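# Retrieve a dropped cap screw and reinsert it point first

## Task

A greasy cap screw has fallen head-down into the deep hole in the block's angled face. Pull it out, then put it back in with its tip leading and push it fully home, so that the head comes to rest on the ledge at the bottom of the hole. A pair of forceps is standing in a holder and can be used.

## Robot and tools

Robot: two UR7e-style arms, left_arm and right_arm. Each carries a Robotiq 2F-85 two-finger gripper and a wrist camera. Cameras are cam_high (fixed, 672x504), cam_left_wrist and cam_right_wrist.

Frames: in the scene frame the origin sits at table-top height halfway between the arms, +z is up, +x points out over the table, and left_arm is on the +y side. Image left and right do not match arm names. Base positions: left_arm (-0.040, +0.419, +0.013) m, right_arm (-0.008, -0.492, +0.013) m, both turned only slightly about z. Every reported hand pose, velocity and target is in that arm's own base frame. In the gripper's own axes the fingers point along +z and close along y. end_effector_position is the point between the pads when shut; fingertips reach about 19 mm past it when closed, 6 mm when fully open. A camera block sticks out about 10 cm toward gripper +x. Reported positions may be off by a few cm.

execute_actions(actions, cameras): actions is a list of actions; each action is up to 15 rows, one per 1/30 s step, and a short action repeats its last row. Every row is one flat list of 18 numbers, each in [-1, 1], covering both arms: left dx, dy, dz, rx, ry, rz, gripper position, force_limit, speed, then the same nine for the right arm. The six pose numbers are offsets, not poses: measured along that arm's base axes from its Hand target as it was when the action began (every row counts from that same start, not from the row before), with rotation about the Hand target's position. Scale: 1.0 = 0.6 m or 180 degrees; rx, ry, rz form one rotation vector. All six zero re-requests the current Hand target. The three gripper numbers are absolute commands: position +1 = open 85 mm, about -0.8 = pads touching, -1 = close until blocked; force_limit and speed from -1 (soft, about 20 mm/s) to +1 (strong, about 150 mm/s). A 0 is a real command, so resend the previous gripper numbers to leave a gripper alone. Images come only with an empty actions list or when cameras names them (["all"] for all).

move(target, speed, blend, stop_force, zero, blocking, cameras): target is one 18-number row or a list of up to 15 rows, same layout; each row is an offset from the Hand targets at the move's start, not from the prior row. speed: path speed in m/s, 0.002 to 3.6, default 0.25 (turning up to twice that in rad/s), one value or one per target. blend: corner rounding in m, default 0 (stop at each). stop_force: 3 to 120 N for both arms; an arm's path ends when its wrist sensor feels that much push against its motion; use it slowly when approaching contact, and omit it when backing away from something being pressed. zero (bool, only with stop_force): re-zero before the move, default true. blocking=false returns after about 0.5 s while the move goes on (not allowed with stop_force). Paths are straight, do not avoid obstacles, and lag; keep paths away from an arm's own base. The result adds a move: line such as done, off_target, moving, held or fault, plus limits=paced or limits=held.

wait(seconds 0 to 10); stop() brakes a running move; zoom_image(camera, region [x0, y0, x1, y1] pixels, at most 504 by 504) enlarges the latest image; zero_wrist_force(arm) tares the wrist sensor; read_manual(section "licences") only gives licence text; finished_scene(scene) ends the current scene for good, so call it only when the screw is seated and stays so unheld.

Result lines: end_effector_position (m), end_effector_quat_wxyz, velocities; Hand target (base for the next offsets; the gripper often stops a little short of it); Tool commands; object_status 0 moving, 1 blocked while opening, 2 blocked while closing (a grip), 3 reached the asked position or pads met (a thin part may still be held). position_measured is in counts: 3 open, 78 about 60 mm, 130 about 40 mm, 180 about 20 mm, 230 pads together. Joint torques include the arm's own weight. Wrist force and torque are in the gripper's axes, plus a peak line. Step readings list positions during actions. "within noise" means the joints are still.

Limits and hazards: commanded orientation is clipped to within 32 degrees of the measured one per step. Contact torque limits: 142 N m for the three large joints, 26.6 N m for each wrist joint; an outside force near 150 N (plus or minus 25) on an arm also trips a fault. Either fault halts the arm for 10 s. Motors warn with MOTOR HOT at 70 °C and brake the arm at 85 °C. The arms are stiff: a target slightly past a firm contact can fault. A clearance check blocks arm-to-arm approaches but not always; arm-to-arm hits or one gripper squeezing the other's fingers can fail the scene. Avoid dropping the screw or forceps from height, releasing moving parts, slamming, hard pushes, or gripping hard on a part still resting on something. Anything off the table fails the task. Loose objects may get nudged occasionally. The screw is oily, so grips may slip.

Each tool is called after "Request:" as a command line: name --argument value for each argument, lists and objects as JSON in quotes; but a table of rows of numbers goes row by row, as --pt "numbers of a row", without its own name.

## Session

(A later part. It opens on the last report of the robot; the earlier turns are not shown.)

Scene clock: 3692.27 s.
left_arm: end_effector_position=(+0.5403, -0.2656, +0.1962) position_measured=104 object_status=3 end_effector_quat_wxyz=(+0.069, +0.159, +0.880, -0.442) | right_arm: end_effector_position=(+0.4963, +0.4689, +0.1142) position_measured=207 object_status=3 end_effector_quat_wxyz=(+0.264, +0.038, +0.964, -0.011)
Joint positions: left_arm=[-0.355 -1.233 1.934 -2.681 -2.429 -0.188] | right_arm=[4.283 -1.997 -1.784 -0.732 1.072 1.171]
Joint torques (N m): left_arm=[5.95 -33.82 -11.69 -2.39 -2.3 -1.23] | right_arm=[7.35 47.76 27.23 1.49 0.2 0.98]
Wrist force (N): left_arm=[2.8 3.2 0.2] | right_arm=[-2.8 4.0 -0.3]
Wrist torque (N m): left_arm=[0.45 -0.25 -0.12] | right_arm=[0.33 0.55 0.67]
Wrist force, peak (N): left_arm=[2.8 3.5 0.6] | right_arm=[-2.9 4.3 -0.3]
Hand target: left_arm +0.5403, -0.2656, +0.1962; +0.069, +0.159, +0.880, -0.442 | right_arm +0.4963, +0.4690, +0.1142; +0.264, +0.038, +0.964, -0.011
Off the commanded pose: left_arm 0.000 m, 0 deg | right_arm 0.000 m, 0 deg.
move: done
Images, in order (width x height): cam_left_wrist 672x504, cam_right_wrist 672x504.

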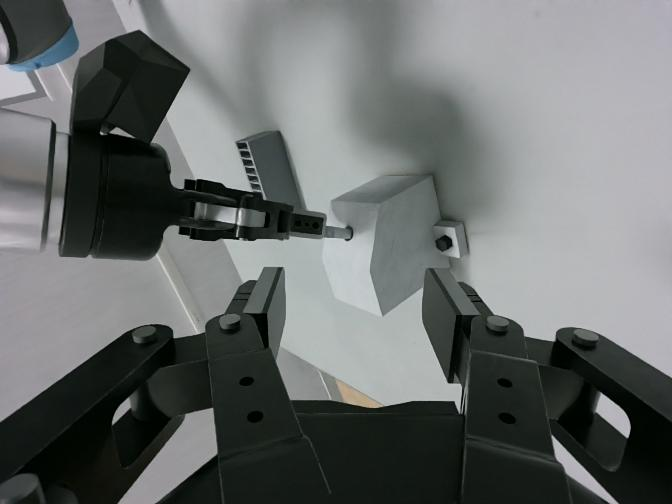

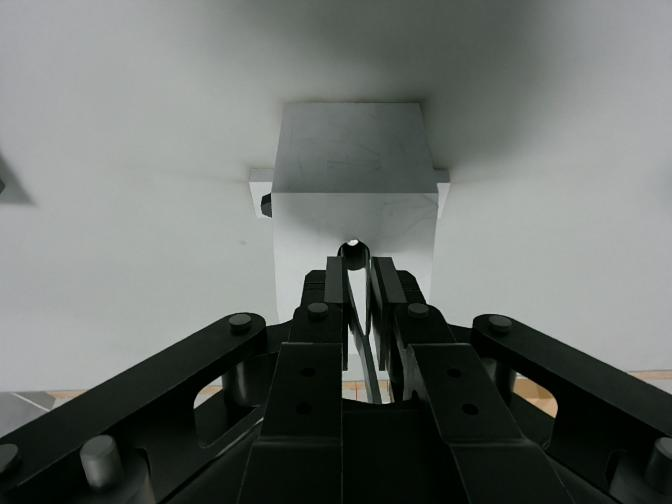

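Request:
execute_actions --actions '[[[0,0,0,0,0,0,0.2,-0.4,0,0,0,0,0,0,0,-0.64,-0.5,-1]]]'

Request:
execute_actions --actions '[[[0,0,0,0,0,0,0.2,-0.4,0,0,0,0,0,0,0,-0.66,-0.5,-1]]]' --cameras '["cam_left_wrist","cam_right_wrist"]'

Request:
zoom_image --camera "cam_right_wrist" --region '[310, 210, 400, 300]'

Scene clock: 3707.10 s.
left_arm: end_effector_position=(+0.5403, -0.2656, +0.1962) position_measured=104 object_status=3 end_effector_quat_wxyz=(+0.069, +0.159, +0.880, -0.442) | right_arm: end_effector_position=(+0.4963, +0.4690, +0.1142) position_measured=209 object_status=3 end_effector_quat_wxyz=(+0.264, +0.038, +0.964, -0.011)
Joint positions: left_arm=[-0.355 -1.233 1.934 -2.681 -2.429 -0.188] | right_arm=[4.283 -1.997 -1.784 -0.732 1.072 1.171]
Joint torques (N m): left_arm=[5.96 -33.41 -11 -2.21 -2.25 -1.37] | right_arm=[10.02 47.66 22.09 1.61 -2.99 0.97]
Wrist force (N): left_arm=[2.7 3.4 0.3] | right_arm=[-2.8 4.2 -0.3]
Wrist torque (N m): left_arm=[0.47 -0.23 -0.13] | right_arm=[0.34 0.53 0.66]
Wrist force, peak (N): left_arm=[2.9 3.5 0.3] | right_arm=[-2.8 4.4 -0.4]
Hand target: left_arm +0.5403, -0.2656, +0.1962; +0.069, +0.159, +0.880, -0.442 | right_arm +0.4963, +0.4690, +0.1142; +0.264, +0.038, +0.964, -0.011
Off the commanded pose: left_arm 0.000 m, 0 deg | right_arm 0.000 m, 0 deg.
Step readings (end_effector_position of left_arm | right_arm):
0: (+0.5403, -0.2656, +0.1962) | (+0.4963, +0.4690, +0.1142)
1: (+0.5403, -0.2656, +0.1962) | (+0.4963, +0.4690, +0.1142)
2: (+0.5403, -0.2656, +0.1962) | (+0.4963, +0.4690, +0.1142)
4: (+0.5403, -0.2656, +0.1962) | (+0.4963, +0.4690, +0.1142)
8: (+0.5403, -0.2656, +0.1962) | (+0.4963, +0.4690, +0.1142)
15: (+0.5403, -0.2656, +0.1962) | (+0.4963, +0.4690, +0.1142)

Scene clock: 3707.80 s.
left_arm: end_effector_position=(+0.5403, -0.2656, +0.1962) position_measured=104 object_status=3 end_effector_quat_wxyz=(+0.069, +0.159, +0.880, -0.442) | right_arm: end_effector_position=(+0.4963, +0.4690, +0.1142) position_measured=212 object_status=3 end_effector_quat_wxyz=(+0.264, +0.038, +0.964, -0.011)
Joint positions: left_arm=[-0.355 -1.233 1.934 -2.681 -2.429 -0.188] | right_arm=[4.283 -1.997 -1.784 -0.732 1.072 1.171]
Joint torques (N m): left_arm=[6.14 -33.2 -10.59 -2.32 -2.16 -1.48] | right_arm=[9.8 46.94 21.27 1.63 -2.95 1]
Wrist force (N): left_arm=[2.8 3.5 0.3] | right_arm=[-2.9 4.1 -0.6]
Wrist torque (N m): left_arm=[0.48 -0.25 -0.12] | right_arm=[0.34 0.55 0.66]
Wrist force, peak (N): left_arm=[2.9 3.5 0.3] | right_arm=[-3.3 4.0 -0.6]
Hand target: left_arm +0.5403, -0.2656, +0.1962; +0.069, +0.159, +0.880, -0.442 | right_arm +0.4963, +0.4690, +0.1142; +0.264, +0.038, +0.964, -0.011
Off the commanded pose: left_arm 0.000 m, 0 deg | right_arm 0.000 m, 0 deg.
Step readings (end_effector_position of left_arm | right_arm):
0: (+0.5403, -0.2656, +0.1962) | (+0.4963, +0.4690, +0.1142)
1: (+0.5403, -0.2656, +0.1962) | (+0.4963, +0.4690, +0.1142)
2: (+0.5403, -0.2656, +0.1962) | (+0.4963, +0.4690, +0.1142)
4: (+0.5403, -0.2656, +0.1962) | (+0.4963, +0.4690, +0.1142)
8: (+0.5403, -0.2656, +0.1962) | (+0.4963, +0.4690, +0.1142)
15: (+0.5403, -0.2656, +0.1962) | (+0.4963, +0.4690, +0.1142)
Images, in order (width x height): cam_left_wrist 672x504, cam_right_wrist 672x504.

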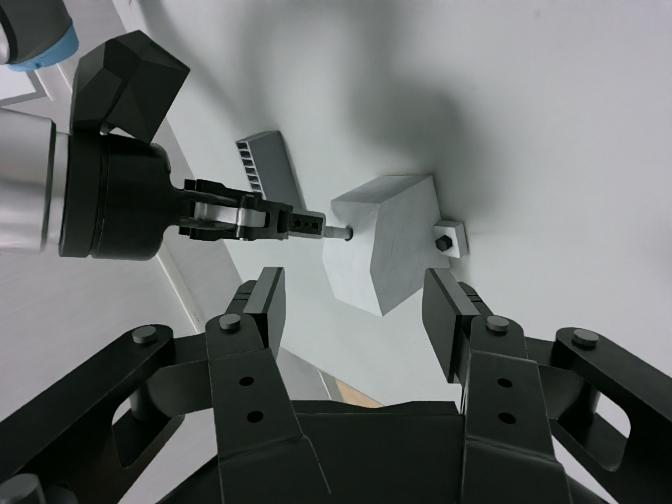

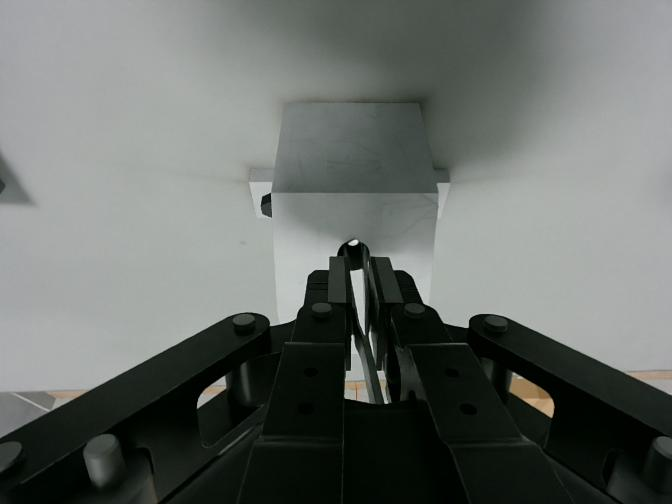

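Scaled by 5.600 from the camera's 672x504 image, which has a finer 960x720 frame.

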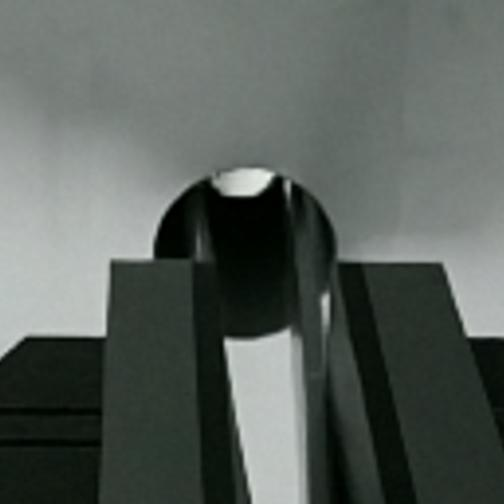

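Request:
execute_actions --actions '[[[0,0,0,0,0,0,0.2,-0.4,0,0,0,0,0,0,0,-0.68,-0.5,-1]]]'

Request:
execute_actions --actions '[[[0,0,0,0,0,0,0.2,-0.4,0,0,0,0,0,0,0,-0.7,-0.5,-1]]]' --cameras '["cam_left_wrist","cam_right_wrist"]'

Request:
zoom_image --camera "cam_right_wrist" --region '[310, 210, 400, 300]'

Request:
zoom_image --camera "cam_left_wrist" --region '[250, 170, 400, 282]'

Scene clock: 3728.87 s.
left_arm: end_effector_position=(+0.5403, -0.2656, +0.1962) position_measured=104 object_status=3 end_effector_quat_wxyz=(+0.069, +0.159, +0.880, -0.442) | right_arm: end_effector_position=(+0.4963, +0.4690, +0.1142) position_measured=214 object_status=3 end_effector_quat_wxyz=(+0.264, +0.038, +0.964, -0.011)
Joint positions: left_arm=[-0.355 -1.233 1.934 -2.681 -2.429 -0.188] | right_arm=[4.283 -1.997 -1.784 -0.732 1.072 1.171]
Joint torques (N m): left_arm=[6.28 -33.2 -10.18 -2.31 -2.28 -1.32] | right_arm=[10.45 44.58 16.79 1.83 -2.94 0.9]
Wrist force (N): left_arm=[2.9 3.4 0.5] | right_arm=[-2.6 4.0 -0.6]
Wrist torque (N m): left_arm=[0.47 -0.26 -0.13] | right_arm=[0.33 0.50 0.67]
Wrist force, peak (N): left_arm=[2.8 3.6 0.2] | right_arm=[-3.0 4.3 -0.7]
Hand target: left_arm +0.5403, -0.2656, +0.1962; +0.069, +0.159, +0.880, -0.442 | right_arm +0.4963, +0.4690, +0.1142; +0.264, +0.038, +0.964, -0.011
Off the commanded pose: left_arm 0.000 m, 0 deg | right_arm 0.000 m, 0 deg.
Step readings (end_effector_position of left_arm | right_arm):
0: (+0.5403, -0.2656, +0.1962) | (+0.4963, +0.4690, +0.1142)
1: (+0.5403, -0.2656, +0.1962) | (+0.4963, +0.4690, +0.1142)
2: (+0.5403, -0.2656, +0.1962) | (+0.4963, +0.4690, +0.1142)
4: (+0.5403, -0.2656, +0.1962) | (+0.4963, +0.4690, +0.1142)
8: (+0.5403, -0.2656, +0.1962) | (+0.4963, +0.4690, +0.1142)
15: (+0.5403, -0.2656, +0.1962) | (+0.4963, +0.4690, +0.1142)

Scene clock: 3729.57 s.
left_arm: end_effector_position=(+0.5403, -0.2656, +0.1962) position_measured=104 object_status=3 end_effector_quat_wxyz=(+0.069, +0.159, +0.880, -0.442) | right_arm: end_effector_position=(+0.4963, +0.4690, +0.1142) position_measured=215 object_status=2 end_effector_quat_wxyz=(+0.264, +0.038, +0.964, -0.011)
Joint positions: left_arm=[-0.355 -1.233 1.934 -2.681 -2.429 -0.188] | right_arm=[4.283 -1.997 -1.784 -0.732 1.072 1.171]
Joint torques (N m): left_arm=[5.41 -33.41 -10.64 -2.19 -2.28 -1.54] | right_arm=[9.82 44.15 15.56 1.66 -3.03 0.92]
Wrist force (N): left_arm=[2.9 3.2 0.3] | right_arm=[-2.7 4.1 -0.5]
Wrist torque (N m): left_arm=[0.43 -0.26 -0.13] | right_arm=[0.34 0.52 0.67]
Wrist force, peak (N): left_arm=[3.0 3.5 0.3] | right_arm=[-2.9 4.3 -0.5]
Hand target: left_arm +0.5403, -0.2656, +0.1962; +0.069, +0.159, +0.880, -0.442 | right_arm +0.4963, +0.4690, +0.1142; +0.264, +0.038, +0.964, -0.011
Off the commanded pose: left_arm 0.000 m, 0 deg | right_arm 0.000 m, 0 deg.
Step readings (end_effector_position of left_arm | right_arm):
0: (+0.5403, -0.2656, +0.1962) | (+0.4963, +0.4690, +0.1142)
1: (+0.5403, -0.2656, +0.1962) | (+0.4963, +0.4690, +0.1142)
2: (+0.5403, -0.2656, +0.1962) | (+0.4963, +0.4690, +0.1142)
4: (+0.5403, -0.2656, +0.1962) | (+0.4963, +0.4690, +0.1142)
8: (+0.5403, -0.2656, +0.1962) | (+0.4963, +0.4690, +0.1142)
15: (+0.5403, -0.2656, +0.1962) | (+0.4963, +0.4690, +0.1142)
Images, in order (width x height): cam_left_wrist 672x504, cam_right_wrist 672x504.

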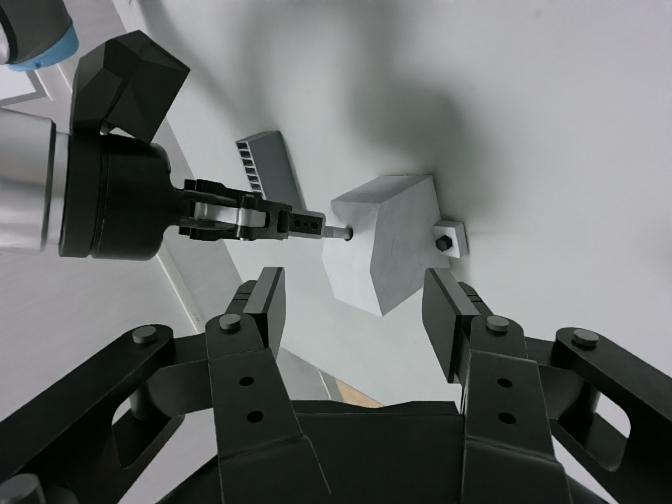

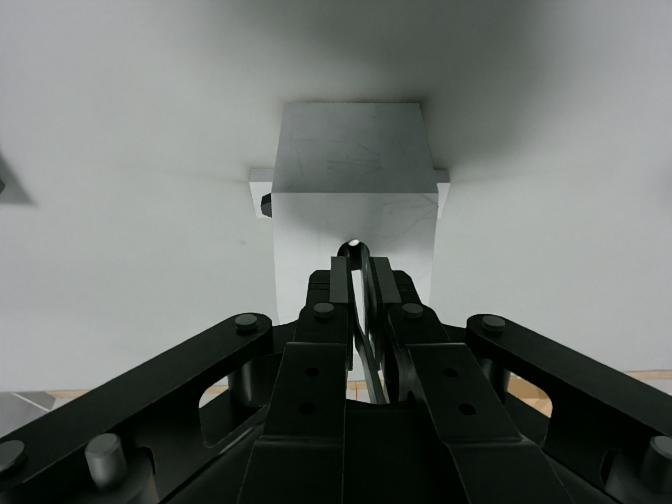

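Scaled by 5.600 from the camera's 672x504 image, which has a finer 960x720 frame.

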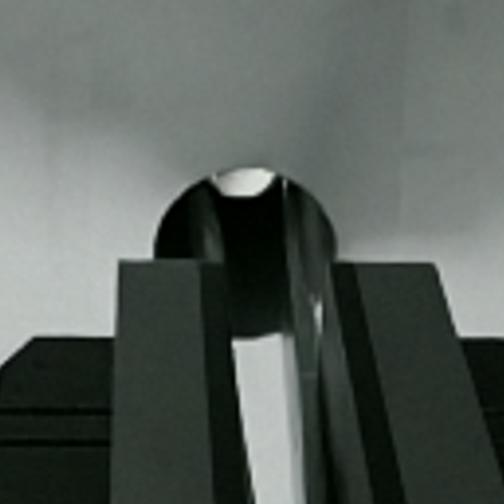

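Scaled by 3.360 from the camera's 672x504 image, which has a finer 960x720 frame.

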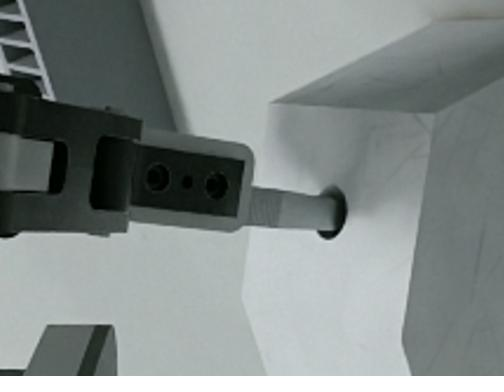

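Request:
zoom_image --camera "cam_right_wrist" --region '[328, 232, 376, 280]'

Request:
zoom_image --camera "cam_right_wrist" --region '[310, 230, 400, 380]'

Scaled by 10.500 from the camera's 672x504 image, which has a finer 960x720 frame.

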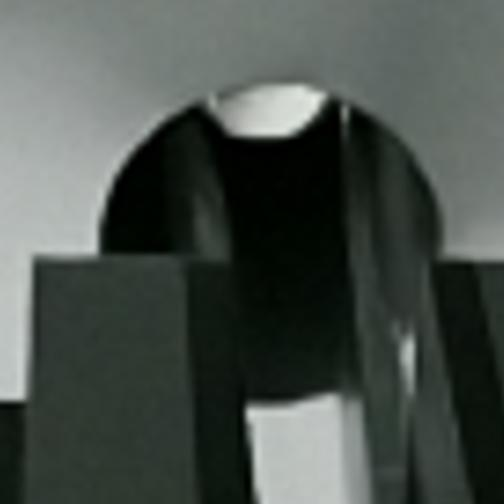

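Scaled by 3.360 from the camera's 672x504 image, which has a finer 960x720 frame.

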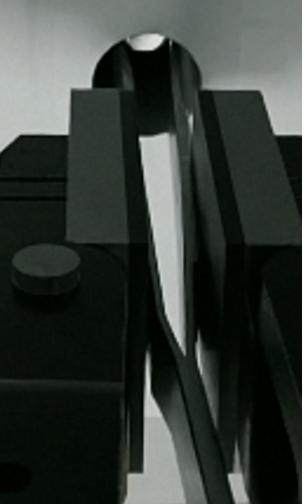

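Request:
move --target '[0,0,0,0,0,0,0.2,-0.4,0,-0.00423,0.00034,0.00717,0,0,0,-0.7,-0.5,-1]' --speed 0.01 --cameras '["cam_left_wrist","cam_right_wrist"]'

Request:
zoom_image --camera "cam_right_wrist" --region '[328, 227, 376, 275]'

Request:
zoom_image --camera "cam_left_wrist" --region '[250, 170, 400, 282]'

Scene clock: 4298.33 s.
left_arm: end_effector_position=(+0.5403, -0.2656, +0.1962) position_measured=104 object_status=3 end_effector_quat_wxyz=(+0.069, +0.159, +0.880, -0.442) | right_arm: end_effector_position=(+0.4937, +0.4692, +0.1186) position_measured=215 object_status=2 end_effector_quat_wxyz=(+0.264, +0.038, +0.964, -0.011)
Joint positions: left_arm=[-0.355 -1.233 1.934 -2.681 -2.429 -0.188] | right_arm=[4.288 -1.987 -1.784 -0.744 1.071 1.175]
Joint torques (N m): left_arm=[5.45 -33.2 -10.13 -2.15 -2.24 -1.7] | right_arm=[4.53 32.07 11.76 3.52 -2.96 0.53]
Wrist force (N): left_arm=[3.0 3.1 0.2] | right_arm=[-2.7 4.1 -0.2]
Wrist torque (N m): left_arm=[0.42 -0.28 -0.12] | right_arm=[0.34 0.53 0.54]
Wrist force, peak (N): left_arm=[3.0 3.5 0.3] | right_arm=[-3.2 4.3 -0.5]
Hand target: left_arm +0.5403, -0.2656, +0.1962; +0.069, +0.159, +0.880, -0.442 | right_arm +0.4937, +0.4692, +0.1185; +0.264, +0.038, +0.964, -0.011
Off the commanded pose: left_arm 0.000 m, 0 deg | right_arm 0.000 m, 0 deg.
move: done
Images, in order (width x height): cam_left_wrist 672x504, cam_right_wrist 672x504.

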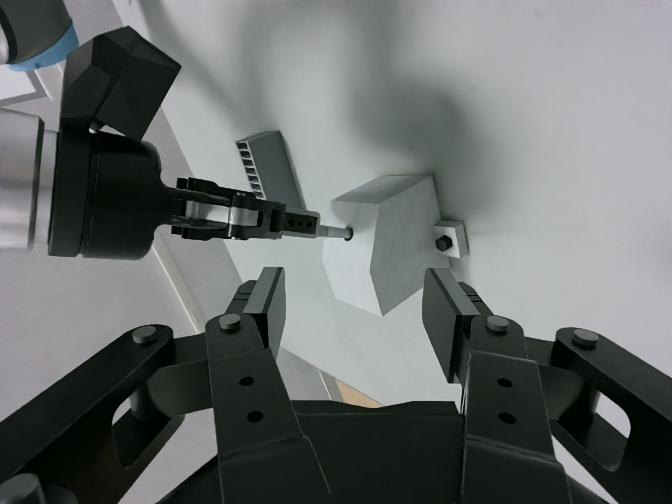

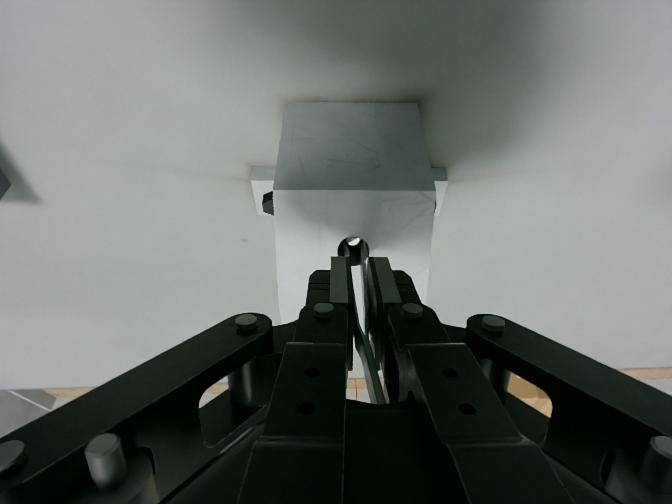

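Scaled by 10.500 from the camera's 672x504 image, which has a finer 960x720 frame.

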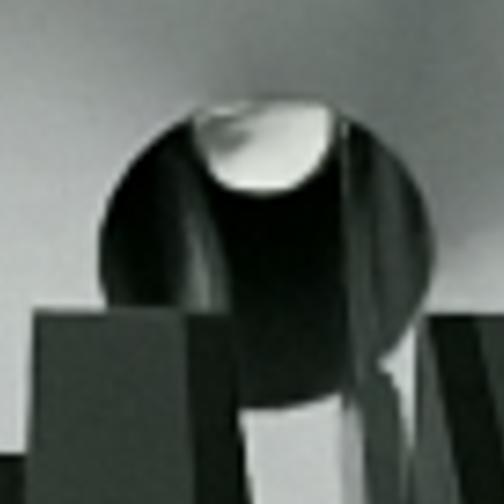

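Scaled by 3.360 from the camera's 672x504 image, which has a finer 960x720 frame.

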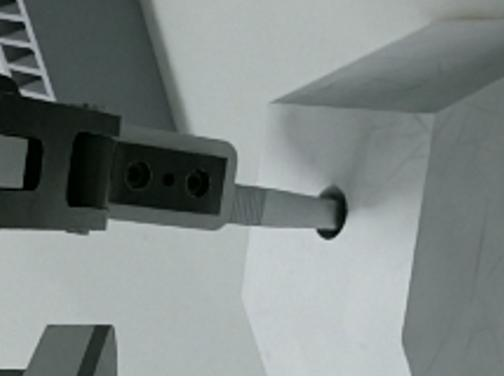

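Request:
move --target '[0,0,0,0,0,0,0.2,-0.4,0,-0.02114,0.00171,0.03586,0,0,0,-0.7,-0.5,-1]' --speed 0.015 --cameras '["cam_left_wrist","cam_right_wrist"]'

Request:
zoom_image --camera "cam_right_wrist" --region '[310, 200, 400, 290]'

Request:
zoom_image --camera "cam_left_wrist" --region '[250, 170, 400, 282]'

Scene clock: 4310.87 s.
left_arm: end_effector_position=(+0.5403, -0.2656, +0.1962) position_measured=104 object_status=3 end_effector_quat_wxyz=(+0.069, +0.159, +0.880, -0.442) | right_arm: end_effector_position=(+0.4810, +0.4702, +0.1402) position_measured=215 object_status=2 end_effector_quat_wxyz=(+0.264, +0.038, +0.964, -0.011)
Joint positions: left_arm=[-0.355 -1.233 1.934 -2.681 -2.429 -0.188] | right_arm=[4.308 -1.942 -1.782 -0.802 1.067 1.198]
Joint torques (N m): left_arm=[5.52 -33.45 -10.37 -2.25 -2.23 -1.68] | right_arm=[-1.35 26.47 27.2 4.67 -2.85 -0.53]
Wrist force (N): left_arm=[2.7 3.3 0.4] | right_arm=[-2.7 3.7 -0.4]
Wrist torque (N m): left_arm=[0.46 -0.23 -0.13] | right_arm=[0.29 0.53 0.55]
Wrist force, peak (N): left_arm=[3.1 3.4 0.2] | right_arm=[-2.9 4.4 -0.2]
Hand target: left_arm +0.5403, -0.2656, +0.1962; +0.069, +0.159, +0.880, -0.442 | right_arm +0.4811, +0.4702, +0.1401; +0.264, +0.038, +0.964, -0.011
Off the commanded pose: left_arm 0.000 m, 0 deg | right_arm 0.000 m, 0 deg.
move: done
Images, in order (width x height): cam_left_wrist 672x504, cam_right_wrist 672x504.

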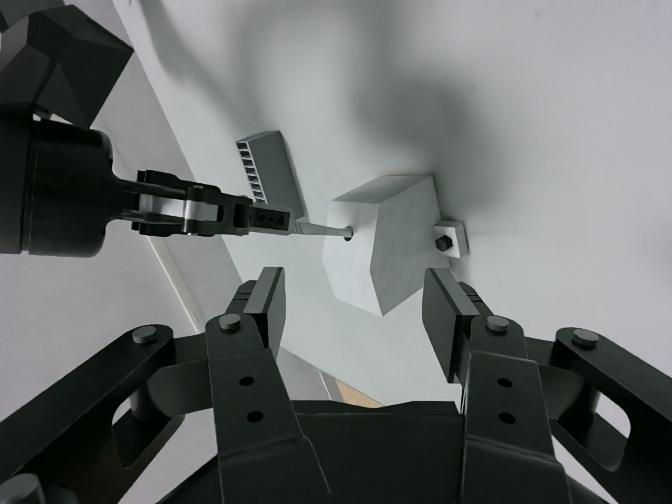

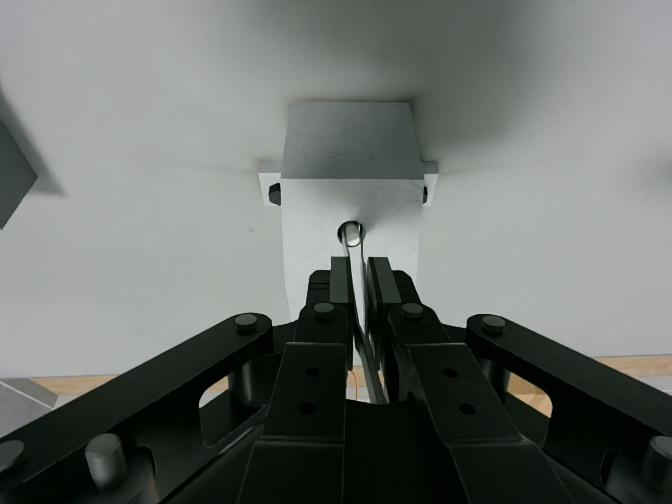

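Scaled by 5.600 from the camera's 672x504 image, which has a finer 960x720 frame.

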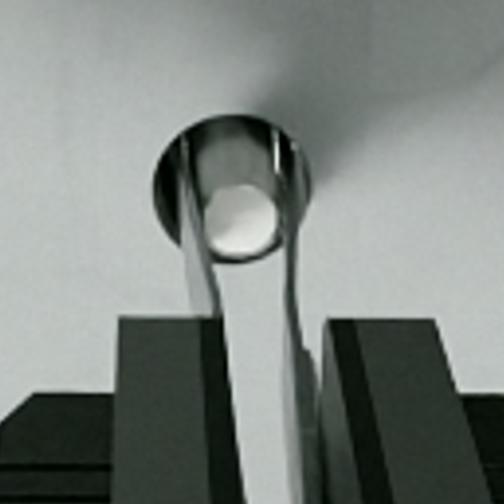

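Scaled by 3.360 from the camera's 672x504 image, which has a finer 960x720 frame.

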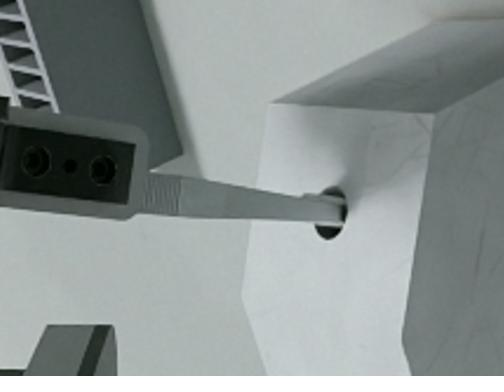

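Request:
move --target '[0,0,0,0,0,0,0.2,-0.4,0,-0.0338,0.00273,0.05738,0,0,0,-0.7,-0.5,-1]' --speed 0.02 --cameras '["cam_left_wrist","cam_right_wrist"]'

Request:
zoom_image --camera "cam_right_wrist" --region '[300, 180, 400, 290]'

Request:
zoom_image --camera "cam_left_wrist" --region '[230, 170, 380, 282]'

Scene clock: 4324.50 s.
left_arm: end_effector_position=(+0.5403, -0.2656, +0.1962) position_measured=104 object_status=3 end_effector_quat_wxyz=(+0.069, +0.159, +0.880, -0.442) | right_arm: end_effector_position=(+0.4607, +0.4719, +0.1747) position_measured=215 object_status=2 end_effector_quat_wxyz=(+0.264, +0.038, +0.964, -0.010) end_effector_velocity=(+0.001, -0.001, -0.001) end_effector_angular_velocity=(+0.002, -0.002, -0.001)
Joint positions: left_arm=[-0.355 -1.233 1.934 -2.681 -2.429 -0.188] | right_arm=[4.342 -1.875 -1.77 -0.9 1.061 1.236]
Joint velocities: left_arm=[within noise] | right_arm=[-0.002 -0.001 -0.001 0.006 -0.001 -0.001]
Joint torques (N m): left_arm=[6.28 -32.57 -9.81 -2.25 -2.22 -1.78] | right_arm=[-5.57 21.86 23.55 5.01 -2.8 -0.94]
Wrist force (N): left_arm=[2.9 3.3 0.2] | right_arm=[-2.9 3.8 -0.4]
Wrist torque (N m): left_arm=[0.45 -0.26 -0.13] | right_arm=[0.28 0.59 0.57]
Wrist force, peak (N): left_arm=[3.0 3.5 0.4] | right_arm=[-3.2 4.1 -0.5]
Hand target: left_arm +0.5403, -0.2656, +0.1962; +0.069, +0.159, +0.880, -0.442 | right_arm +0.4608, +0.4718, +0.1745; +0.264, +0.038, +0.964, -0.011
Off the commanded pose: left_arm 0.000 m, 0 deg | right_arm 0.000 m, 0 deg.
move: done
Images, in order (width x height): cam_left_wrist 672x504, cam_right_wrist 672x504.

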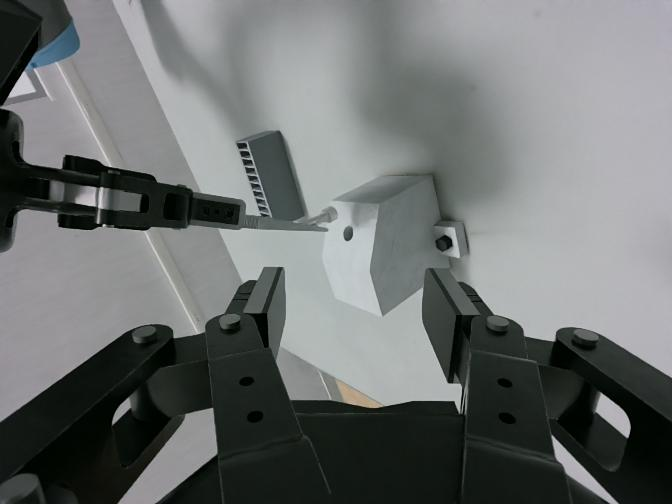

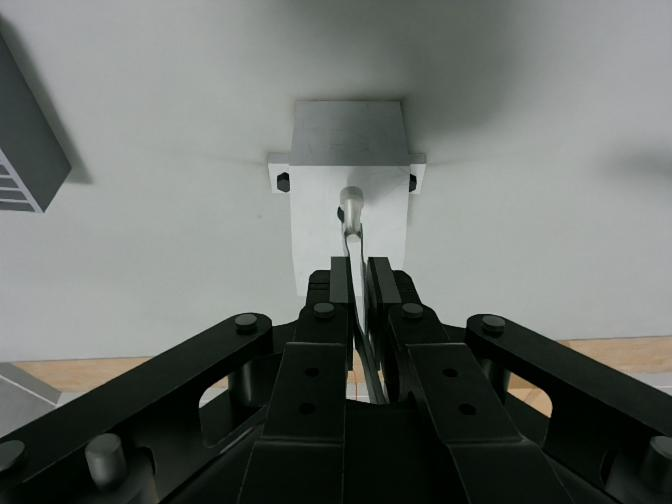

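Scaled by 4.582 from the camera's 672x504 image, which has a finer 960x720 frame.

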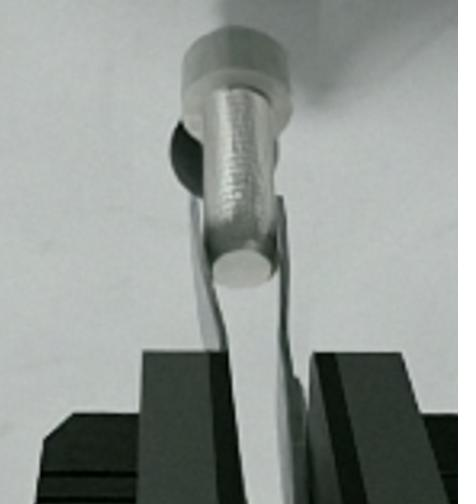

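Scaled by 3.360 from the camera's 672x504 image, which has a finer 960x720 frame.

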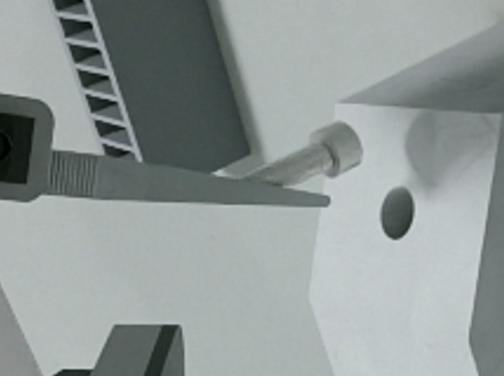

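Request:
wait --seconds 0 --cameras '["cam_left_wrist","cam_right_wrist"]'

Request:
zoom_image --camera "cam_right_wrist" --region '[320, 180, 390, 250]'

Request:
zoom_image --camera "cam_left_wrist" --region '[270, 190, 350, 250]'

Scene clock: 4444.87 s.
left_arm: end_effector_position=(+0.5403, -0.2656, +0.1962) position_measured=104 object_status=3 end_effector_quat_wxyz=(+0.069, +0.159, +0.880, -0.442) | right_arm: end_effector_position=(+0.4608, +0.4718, +0.1745) position_measured=215 object_status=2 end_effector_quat_wxyz=(+0.264, +0.038, +0.964, -0.011)
Joint positions: left_arm=[-0.355 -1.233 1.934 -2.681 -2.429 -0.188] | right_arm=[4.342 -1.875 -1.77 -0.9 1.061 1.236]
Joint torques (N m): left_arm=[5.68 -32.73 -8.99 -2.16 -2.21 -1.78] | right_arm=[-12.95 21.27 12.38 4.7 1.18 -1.73]
Wrist force (N): left_arm=[2.7 3.3 0.4] | right_arm=[-3.0 3.8 -0.2]
Wrist torque (N m): left_arm=[0.46 -0.24 -0.12] | right_arm=[0.27 0.61 0.57]
Wrist force, peak (N): left_arm=[2.9 3.5 0.3] | right_arm=[-3.1 4.1 -0.4]
Hand target: left_arm +0.5403, -0.2656, +0.1962; +0.069, +0.159, +0.880, -0.442 | right_arm +0.4608, +0.4718, +0.1745; +0.264, +0.038, +0.964, -0.011
Tool commands: left_gripper/position=+0.2 left_gripper/force_limit=-0.4 left_gripper/speed=+0.0 right_gripper/position=-0.7 right_gripper/force_limit=-0.5 right_gripper/speed=-1.0
Off the commanded pose: left_arm 0.000 m, 0 deg | right_arm 0.000 m, 0 deg.
Images, in order (width x height): cam_left_wrist 672x504, cam_right_wrist 672x504.

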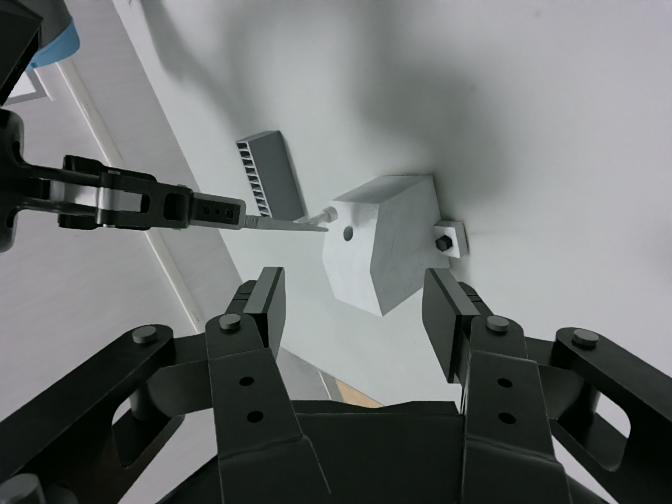

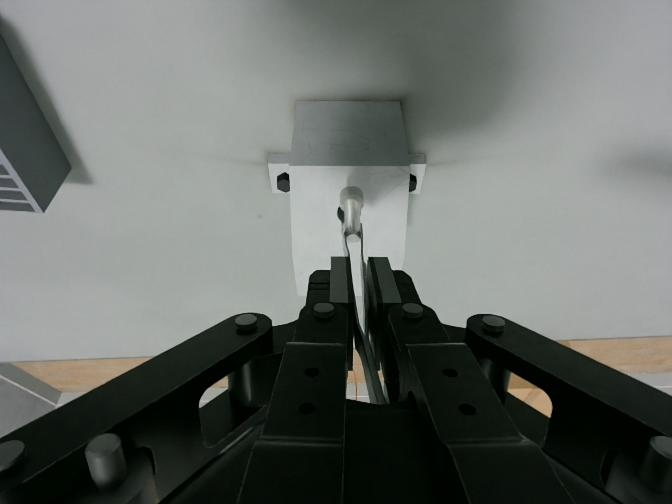

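Scaled by 7.200 from the camera's 672x504 image, which has a finer 960x720 frame.

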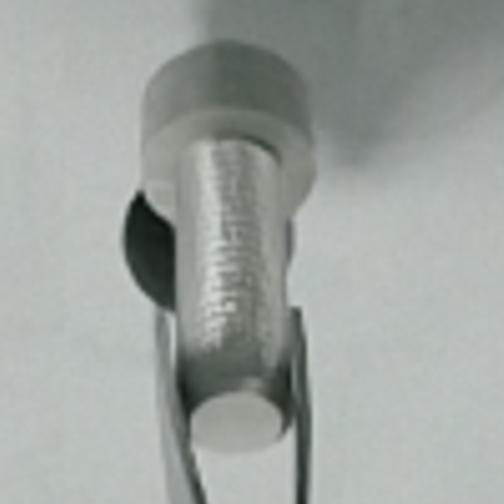

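Scaled by 6.300 from the camera's 672x504 image, which has a finer 960x720 frame.

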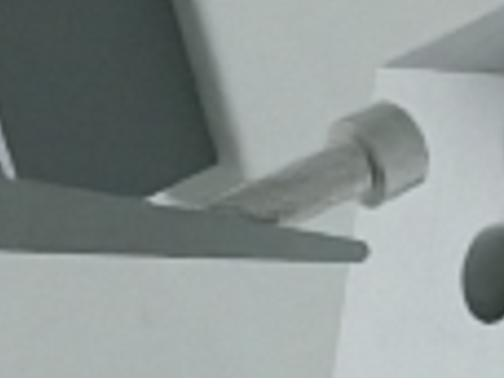

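Request:
move --pt "0 0 0 0 0 0 0.2 -0.4 0 -0.06 0 0.1 0 0 0 -0.7 -0.5 -1" --pt "0 0 0 0 0 0 0.2 -0.4 0 -0.2652 -0.1343 0.2288 0.4231 0.0733 0.0624 -0.7 -0.5 -1" --speed '[0.06,0.1]' --blend '[0.02,0]' --cameras '["all"]'

Request:
zoom_image --camera "cam_right_wrist" --region '[300, 170, 410, 280]'

Scene clock: 4840.97 s.
left_arm: end_effector_position=(+0.5403, -0.2656, +0.1962) position_measured=104 object_status=3 end_effector_quat_wxyz=(+0.069, +0.159, +0.880, -0.442) | right_arm: end_effector_position=(+0.3017, +0.3912, +0.3116) position_measured=215 object_status=2 end_effector_quat_wxyz=(+0.080, +0.104, +0.787, +0.604)
Joint positions: left_arm=[-0.355 -1.233 1.934 -2.681 -2.429 -0.188] | right_arm=[4.202 -1.511 -2.52 0.62 1.81 1.505]
Joint torques (N m): left_arm=[5.95 -32.39 -7.64 -2.15 -2.13 -1.99] | right_arm=[9.5 24.17 24.45 4.5 -1.66 -0.67]
Wrist force (N): left_arm=[2.8 3.2 0.2] | right_arm=[-2.6 5.1 -1.4]
Wrist torque (N m): left_arm=[0.45 -0.25 -0.13] | right_arm=[0.97 0.59 0.35]
Wrist force, peak (N): left_arm=[3.0 3.5 0.4] | right_arm=[-2.7 5.4 -1.1]
Hand target: left_arm +0.5403, -0.2656, +0.1962; +0.069, +0.159, +0.880, -0.442 | right_arm +0.3017, +0.3912, +0.3118; +0.080, +0.103, +0.786, +0.604
Off the commanded pose: left_arm 0.000 m, 0 deg | right_arm 0.000 m, 0 deg.
move: done

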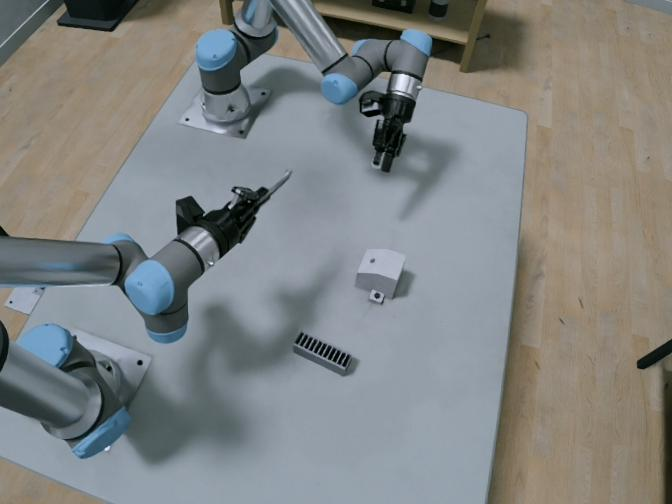

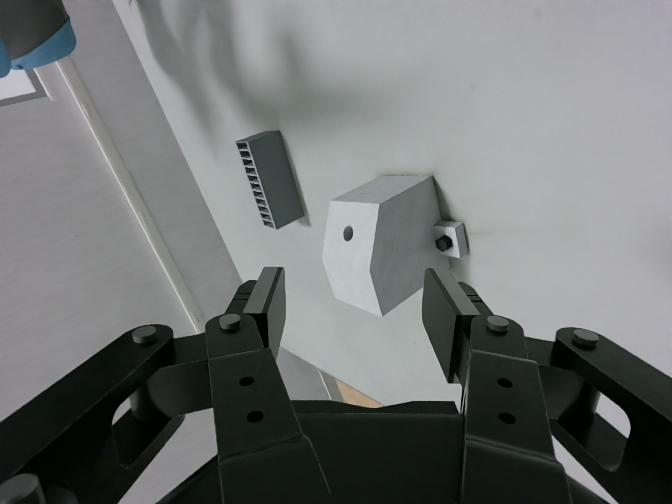

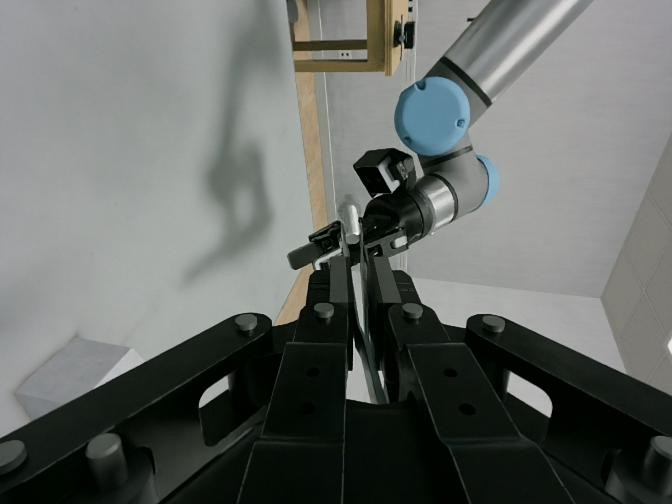

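Scaled by 4.582 from the camera's 672x504 image, which has a finer 960x720 frame.

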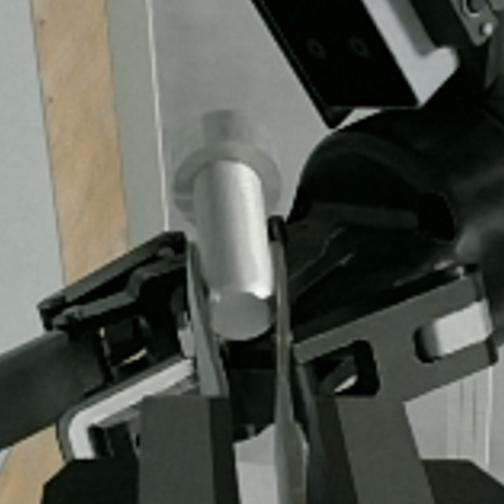

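Request:
move --target '[-0.33567,-0.10917,0.19883,-0.1439,0.3825,0.3135,-0.2,-0.4,0,0,0,0,0,0,0,-0.7,-0.5,-1]' --speed 0.15 --cameras '["all"]'

Request:
zoom_image --camera "cam_right_wrist" --region '[290, 160, 420, 280]'

Scene clock: 4954.50 s.
left_arm: end_effector_position=(+0.5210, -0.2719, +0.2077) position_measured=154 object_status=3 end_effector_quat_wxyz=(+0.042, +0.090, +0.879, -0.466) | right_arm: end_effector_position=(+0.3017, +0.3912, +0.3118) position_measured=215 object_status=2 end_effector_quat_wxyz=(+0.080, +0.103, +0.786, +0.604)
Joint positions: left_arm=[-0.369 -1.264 1.992 -2.772 -2.457 -0.392] | right_arm=[4.203 -1.511 -2.52 0.62 1.81 1.505]
Joint torques (N m): left_arm=[-1.88 -31.25 -24.95 -1.65 -0.62 2.34] | right_arm=[11.49 23.18 24.75 2.56 -1.8 0.59]
Wrist force (N): left_arm=[2.6 3.4 0.3] | right_arm=[-2.8 4.9 -1.2]
Wrist torque (N m): left_arm=[0.46 -0.24 -0.26] | right_arm=[0.94 0.61 0.35]
Wrist force, peak (N): left_arm=[3.0 4.0 0.5] | right_arm=[-2.8 5.3 -1.4]
Hand target: left_arm +0.5211, -0.2719, +0.2077; +0.042, +0.090, +0.879, -0.466 (not the last commanded pose) | right_arm +0.3017, +0.3912, +0.3118; +0.080, +0.103, +0.786, +0.604
Off the commanded pose: left_arm 0.220 m, 84 deg | right_arm 0.000 m, 0 deg.
move: held (left_arm; a check stopped the path); limits=held
pose unreachable (left arm): on one or more control steps of this call, first in action 0 (counted from 0), this arm could not follow its commanded pose, so it was not sent that pose on those steps. It may still have moved: this result reports where it is.
cause: moving toward the commanded pose would bring two parts of the arm too close to each other (its gripper and another part of the arm, with joints 4 (wrist 1) to 6 (wrist 3) between them, 2 mm apart when it was first held).

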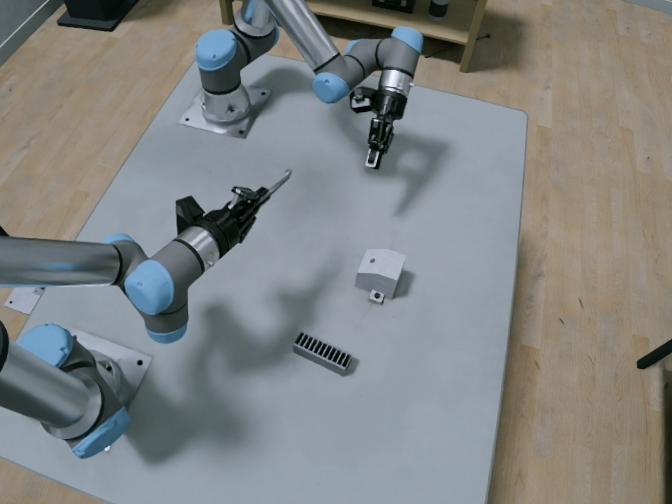

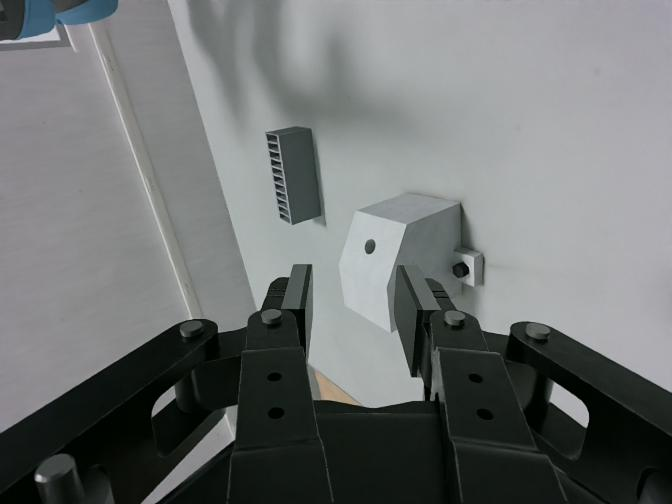

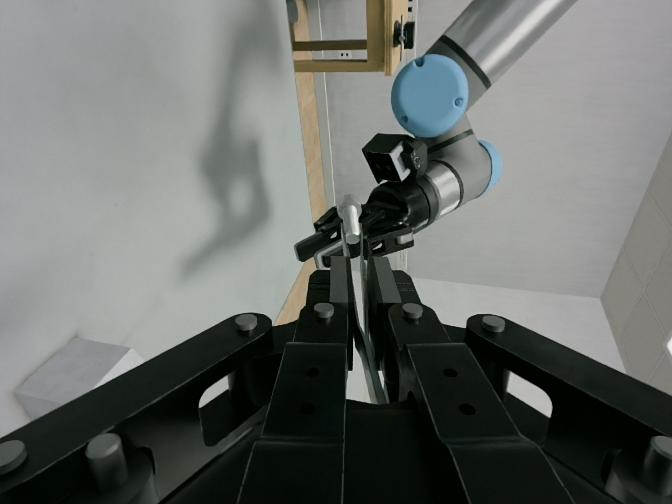

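Scaled by 3.877 from the camera's 672x504 image, which has a finer 960x720 frame.

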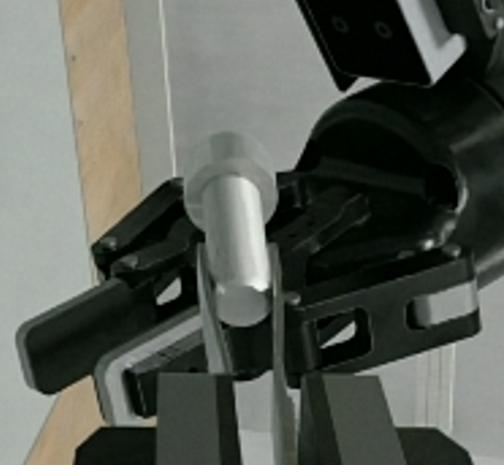

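Request:
move --target '[-0.3037,-0.0987,0.1797,-0.0695,-0.0600,0.0896,-0.2,-0.4,0,0,0,0,0,0,0,-0.7,-0.5,-1]' --speed 0.12 --cameras '["all"]'

Scene clock: 5000.03 s.
left_arm: end_effector_position=(+0.3389, -0.3311, +0.3154) position_measured=154 object_status=3 end_effector_quat_wxyz=(+0.198, +0.005, +0.820, -0.537) | right_arm: end_effector_position=(+0.3017, +0.3912, +0.3118) position_measured=215 object_status=2 end_effector_quat_wxyz=(+0.080, +0.103, +0.786, +0.604)
Joint positions: left_arm=[-0.888 -1.757 2.513 -3.528 -1.884 -1.092] | right_arm=[4.203 -1.511 -2.52 0.62 1.81 1.505]
Joint torques (N m): left_arm=[-6.28 -19.69 -23.42 -4.17 0.93 -1.42] | right_arm=[10.63 19.46 24.51 2.54 -1.15 -1.06]
Wrist force (N): left_arm=[3.2 3.4 -0.5] | right_arm=[-2.7 4.8 -1.1]
Wrist torque (N m): left_arm=[0.43 -0.34 -0.27] | right_arm=[0.92 0.60 0.35]
Wrist force, peak (N): left_arm=[4.5 2.4 -0.9] | right_arm=[-2.8 5.2 -1.4]
Hand target: left_arm +0.3388, -0.3311, +0.3155; +0.198, +0.005, +0.820, -0.537 | right_arm +0.3017, +0.3912, +0.3118; +0.080, +0.103, +0.786, +0.604
Off the commanded pose: left_arm 0.000 m, 0 deg | right_arm 0.000 m, 0 deg.
move: done

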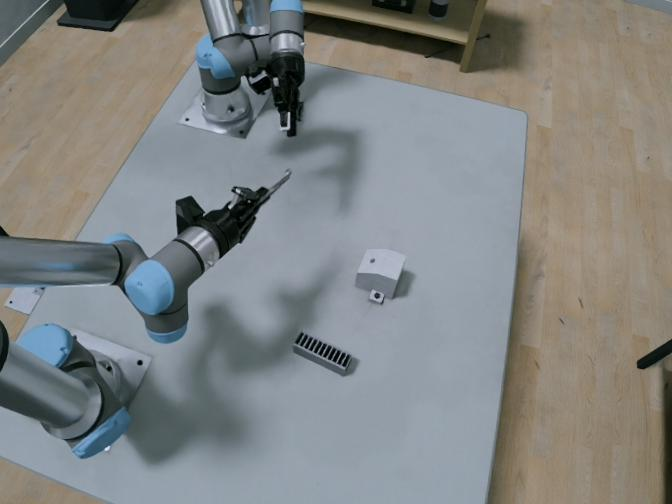

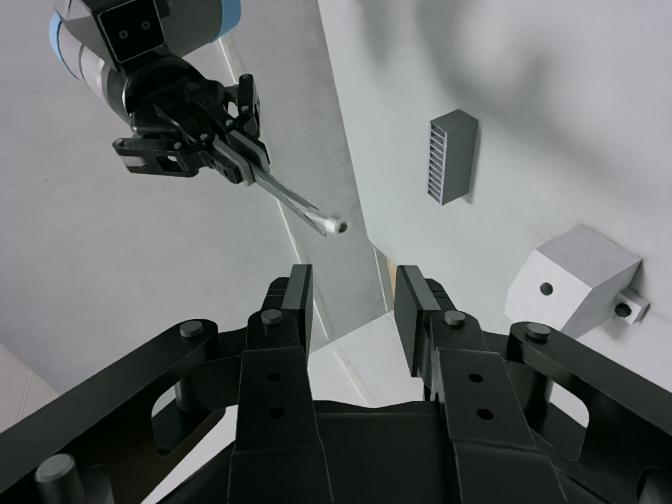

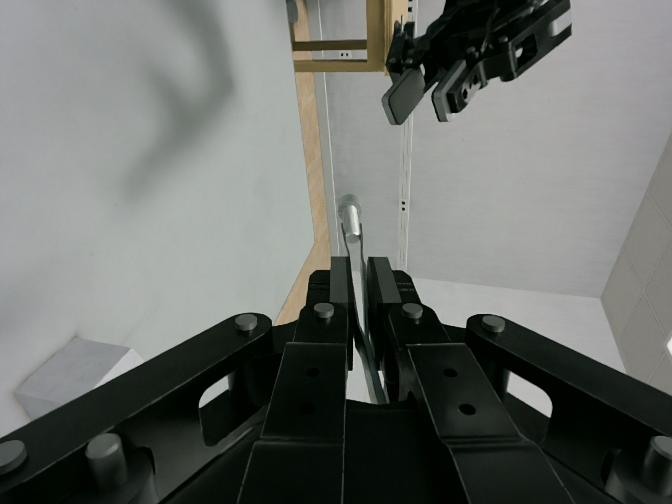

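Request:
zoom_image --camera "cam_left_wrist" --region '[230, 140, 370, 250]'

Request:
zoom_image --camera "cam_right_wrist" --region '[300, 170, 410, 280]'

Scaled by 3.600 from the camera's 672x504 image, which has a finer 960x720 frame.

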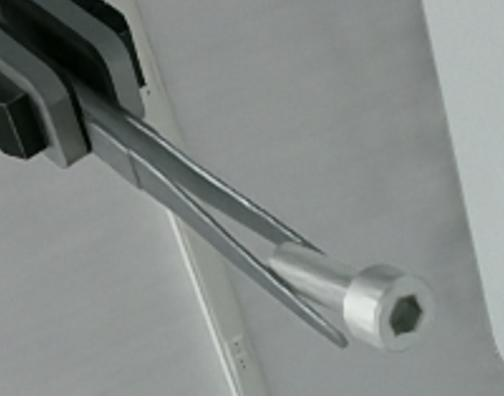

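Scaled by 4.582 from the camera's 672x504 image, which has a finer 960x720 frame.

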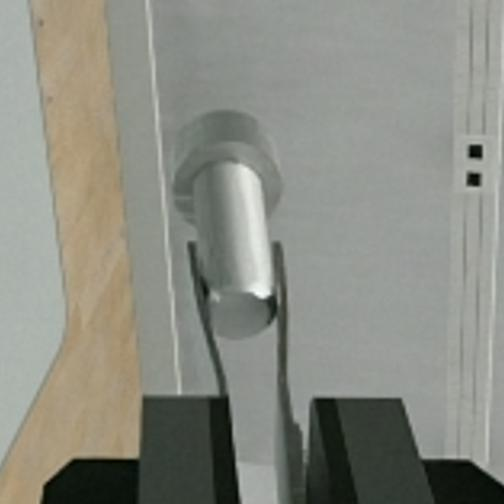

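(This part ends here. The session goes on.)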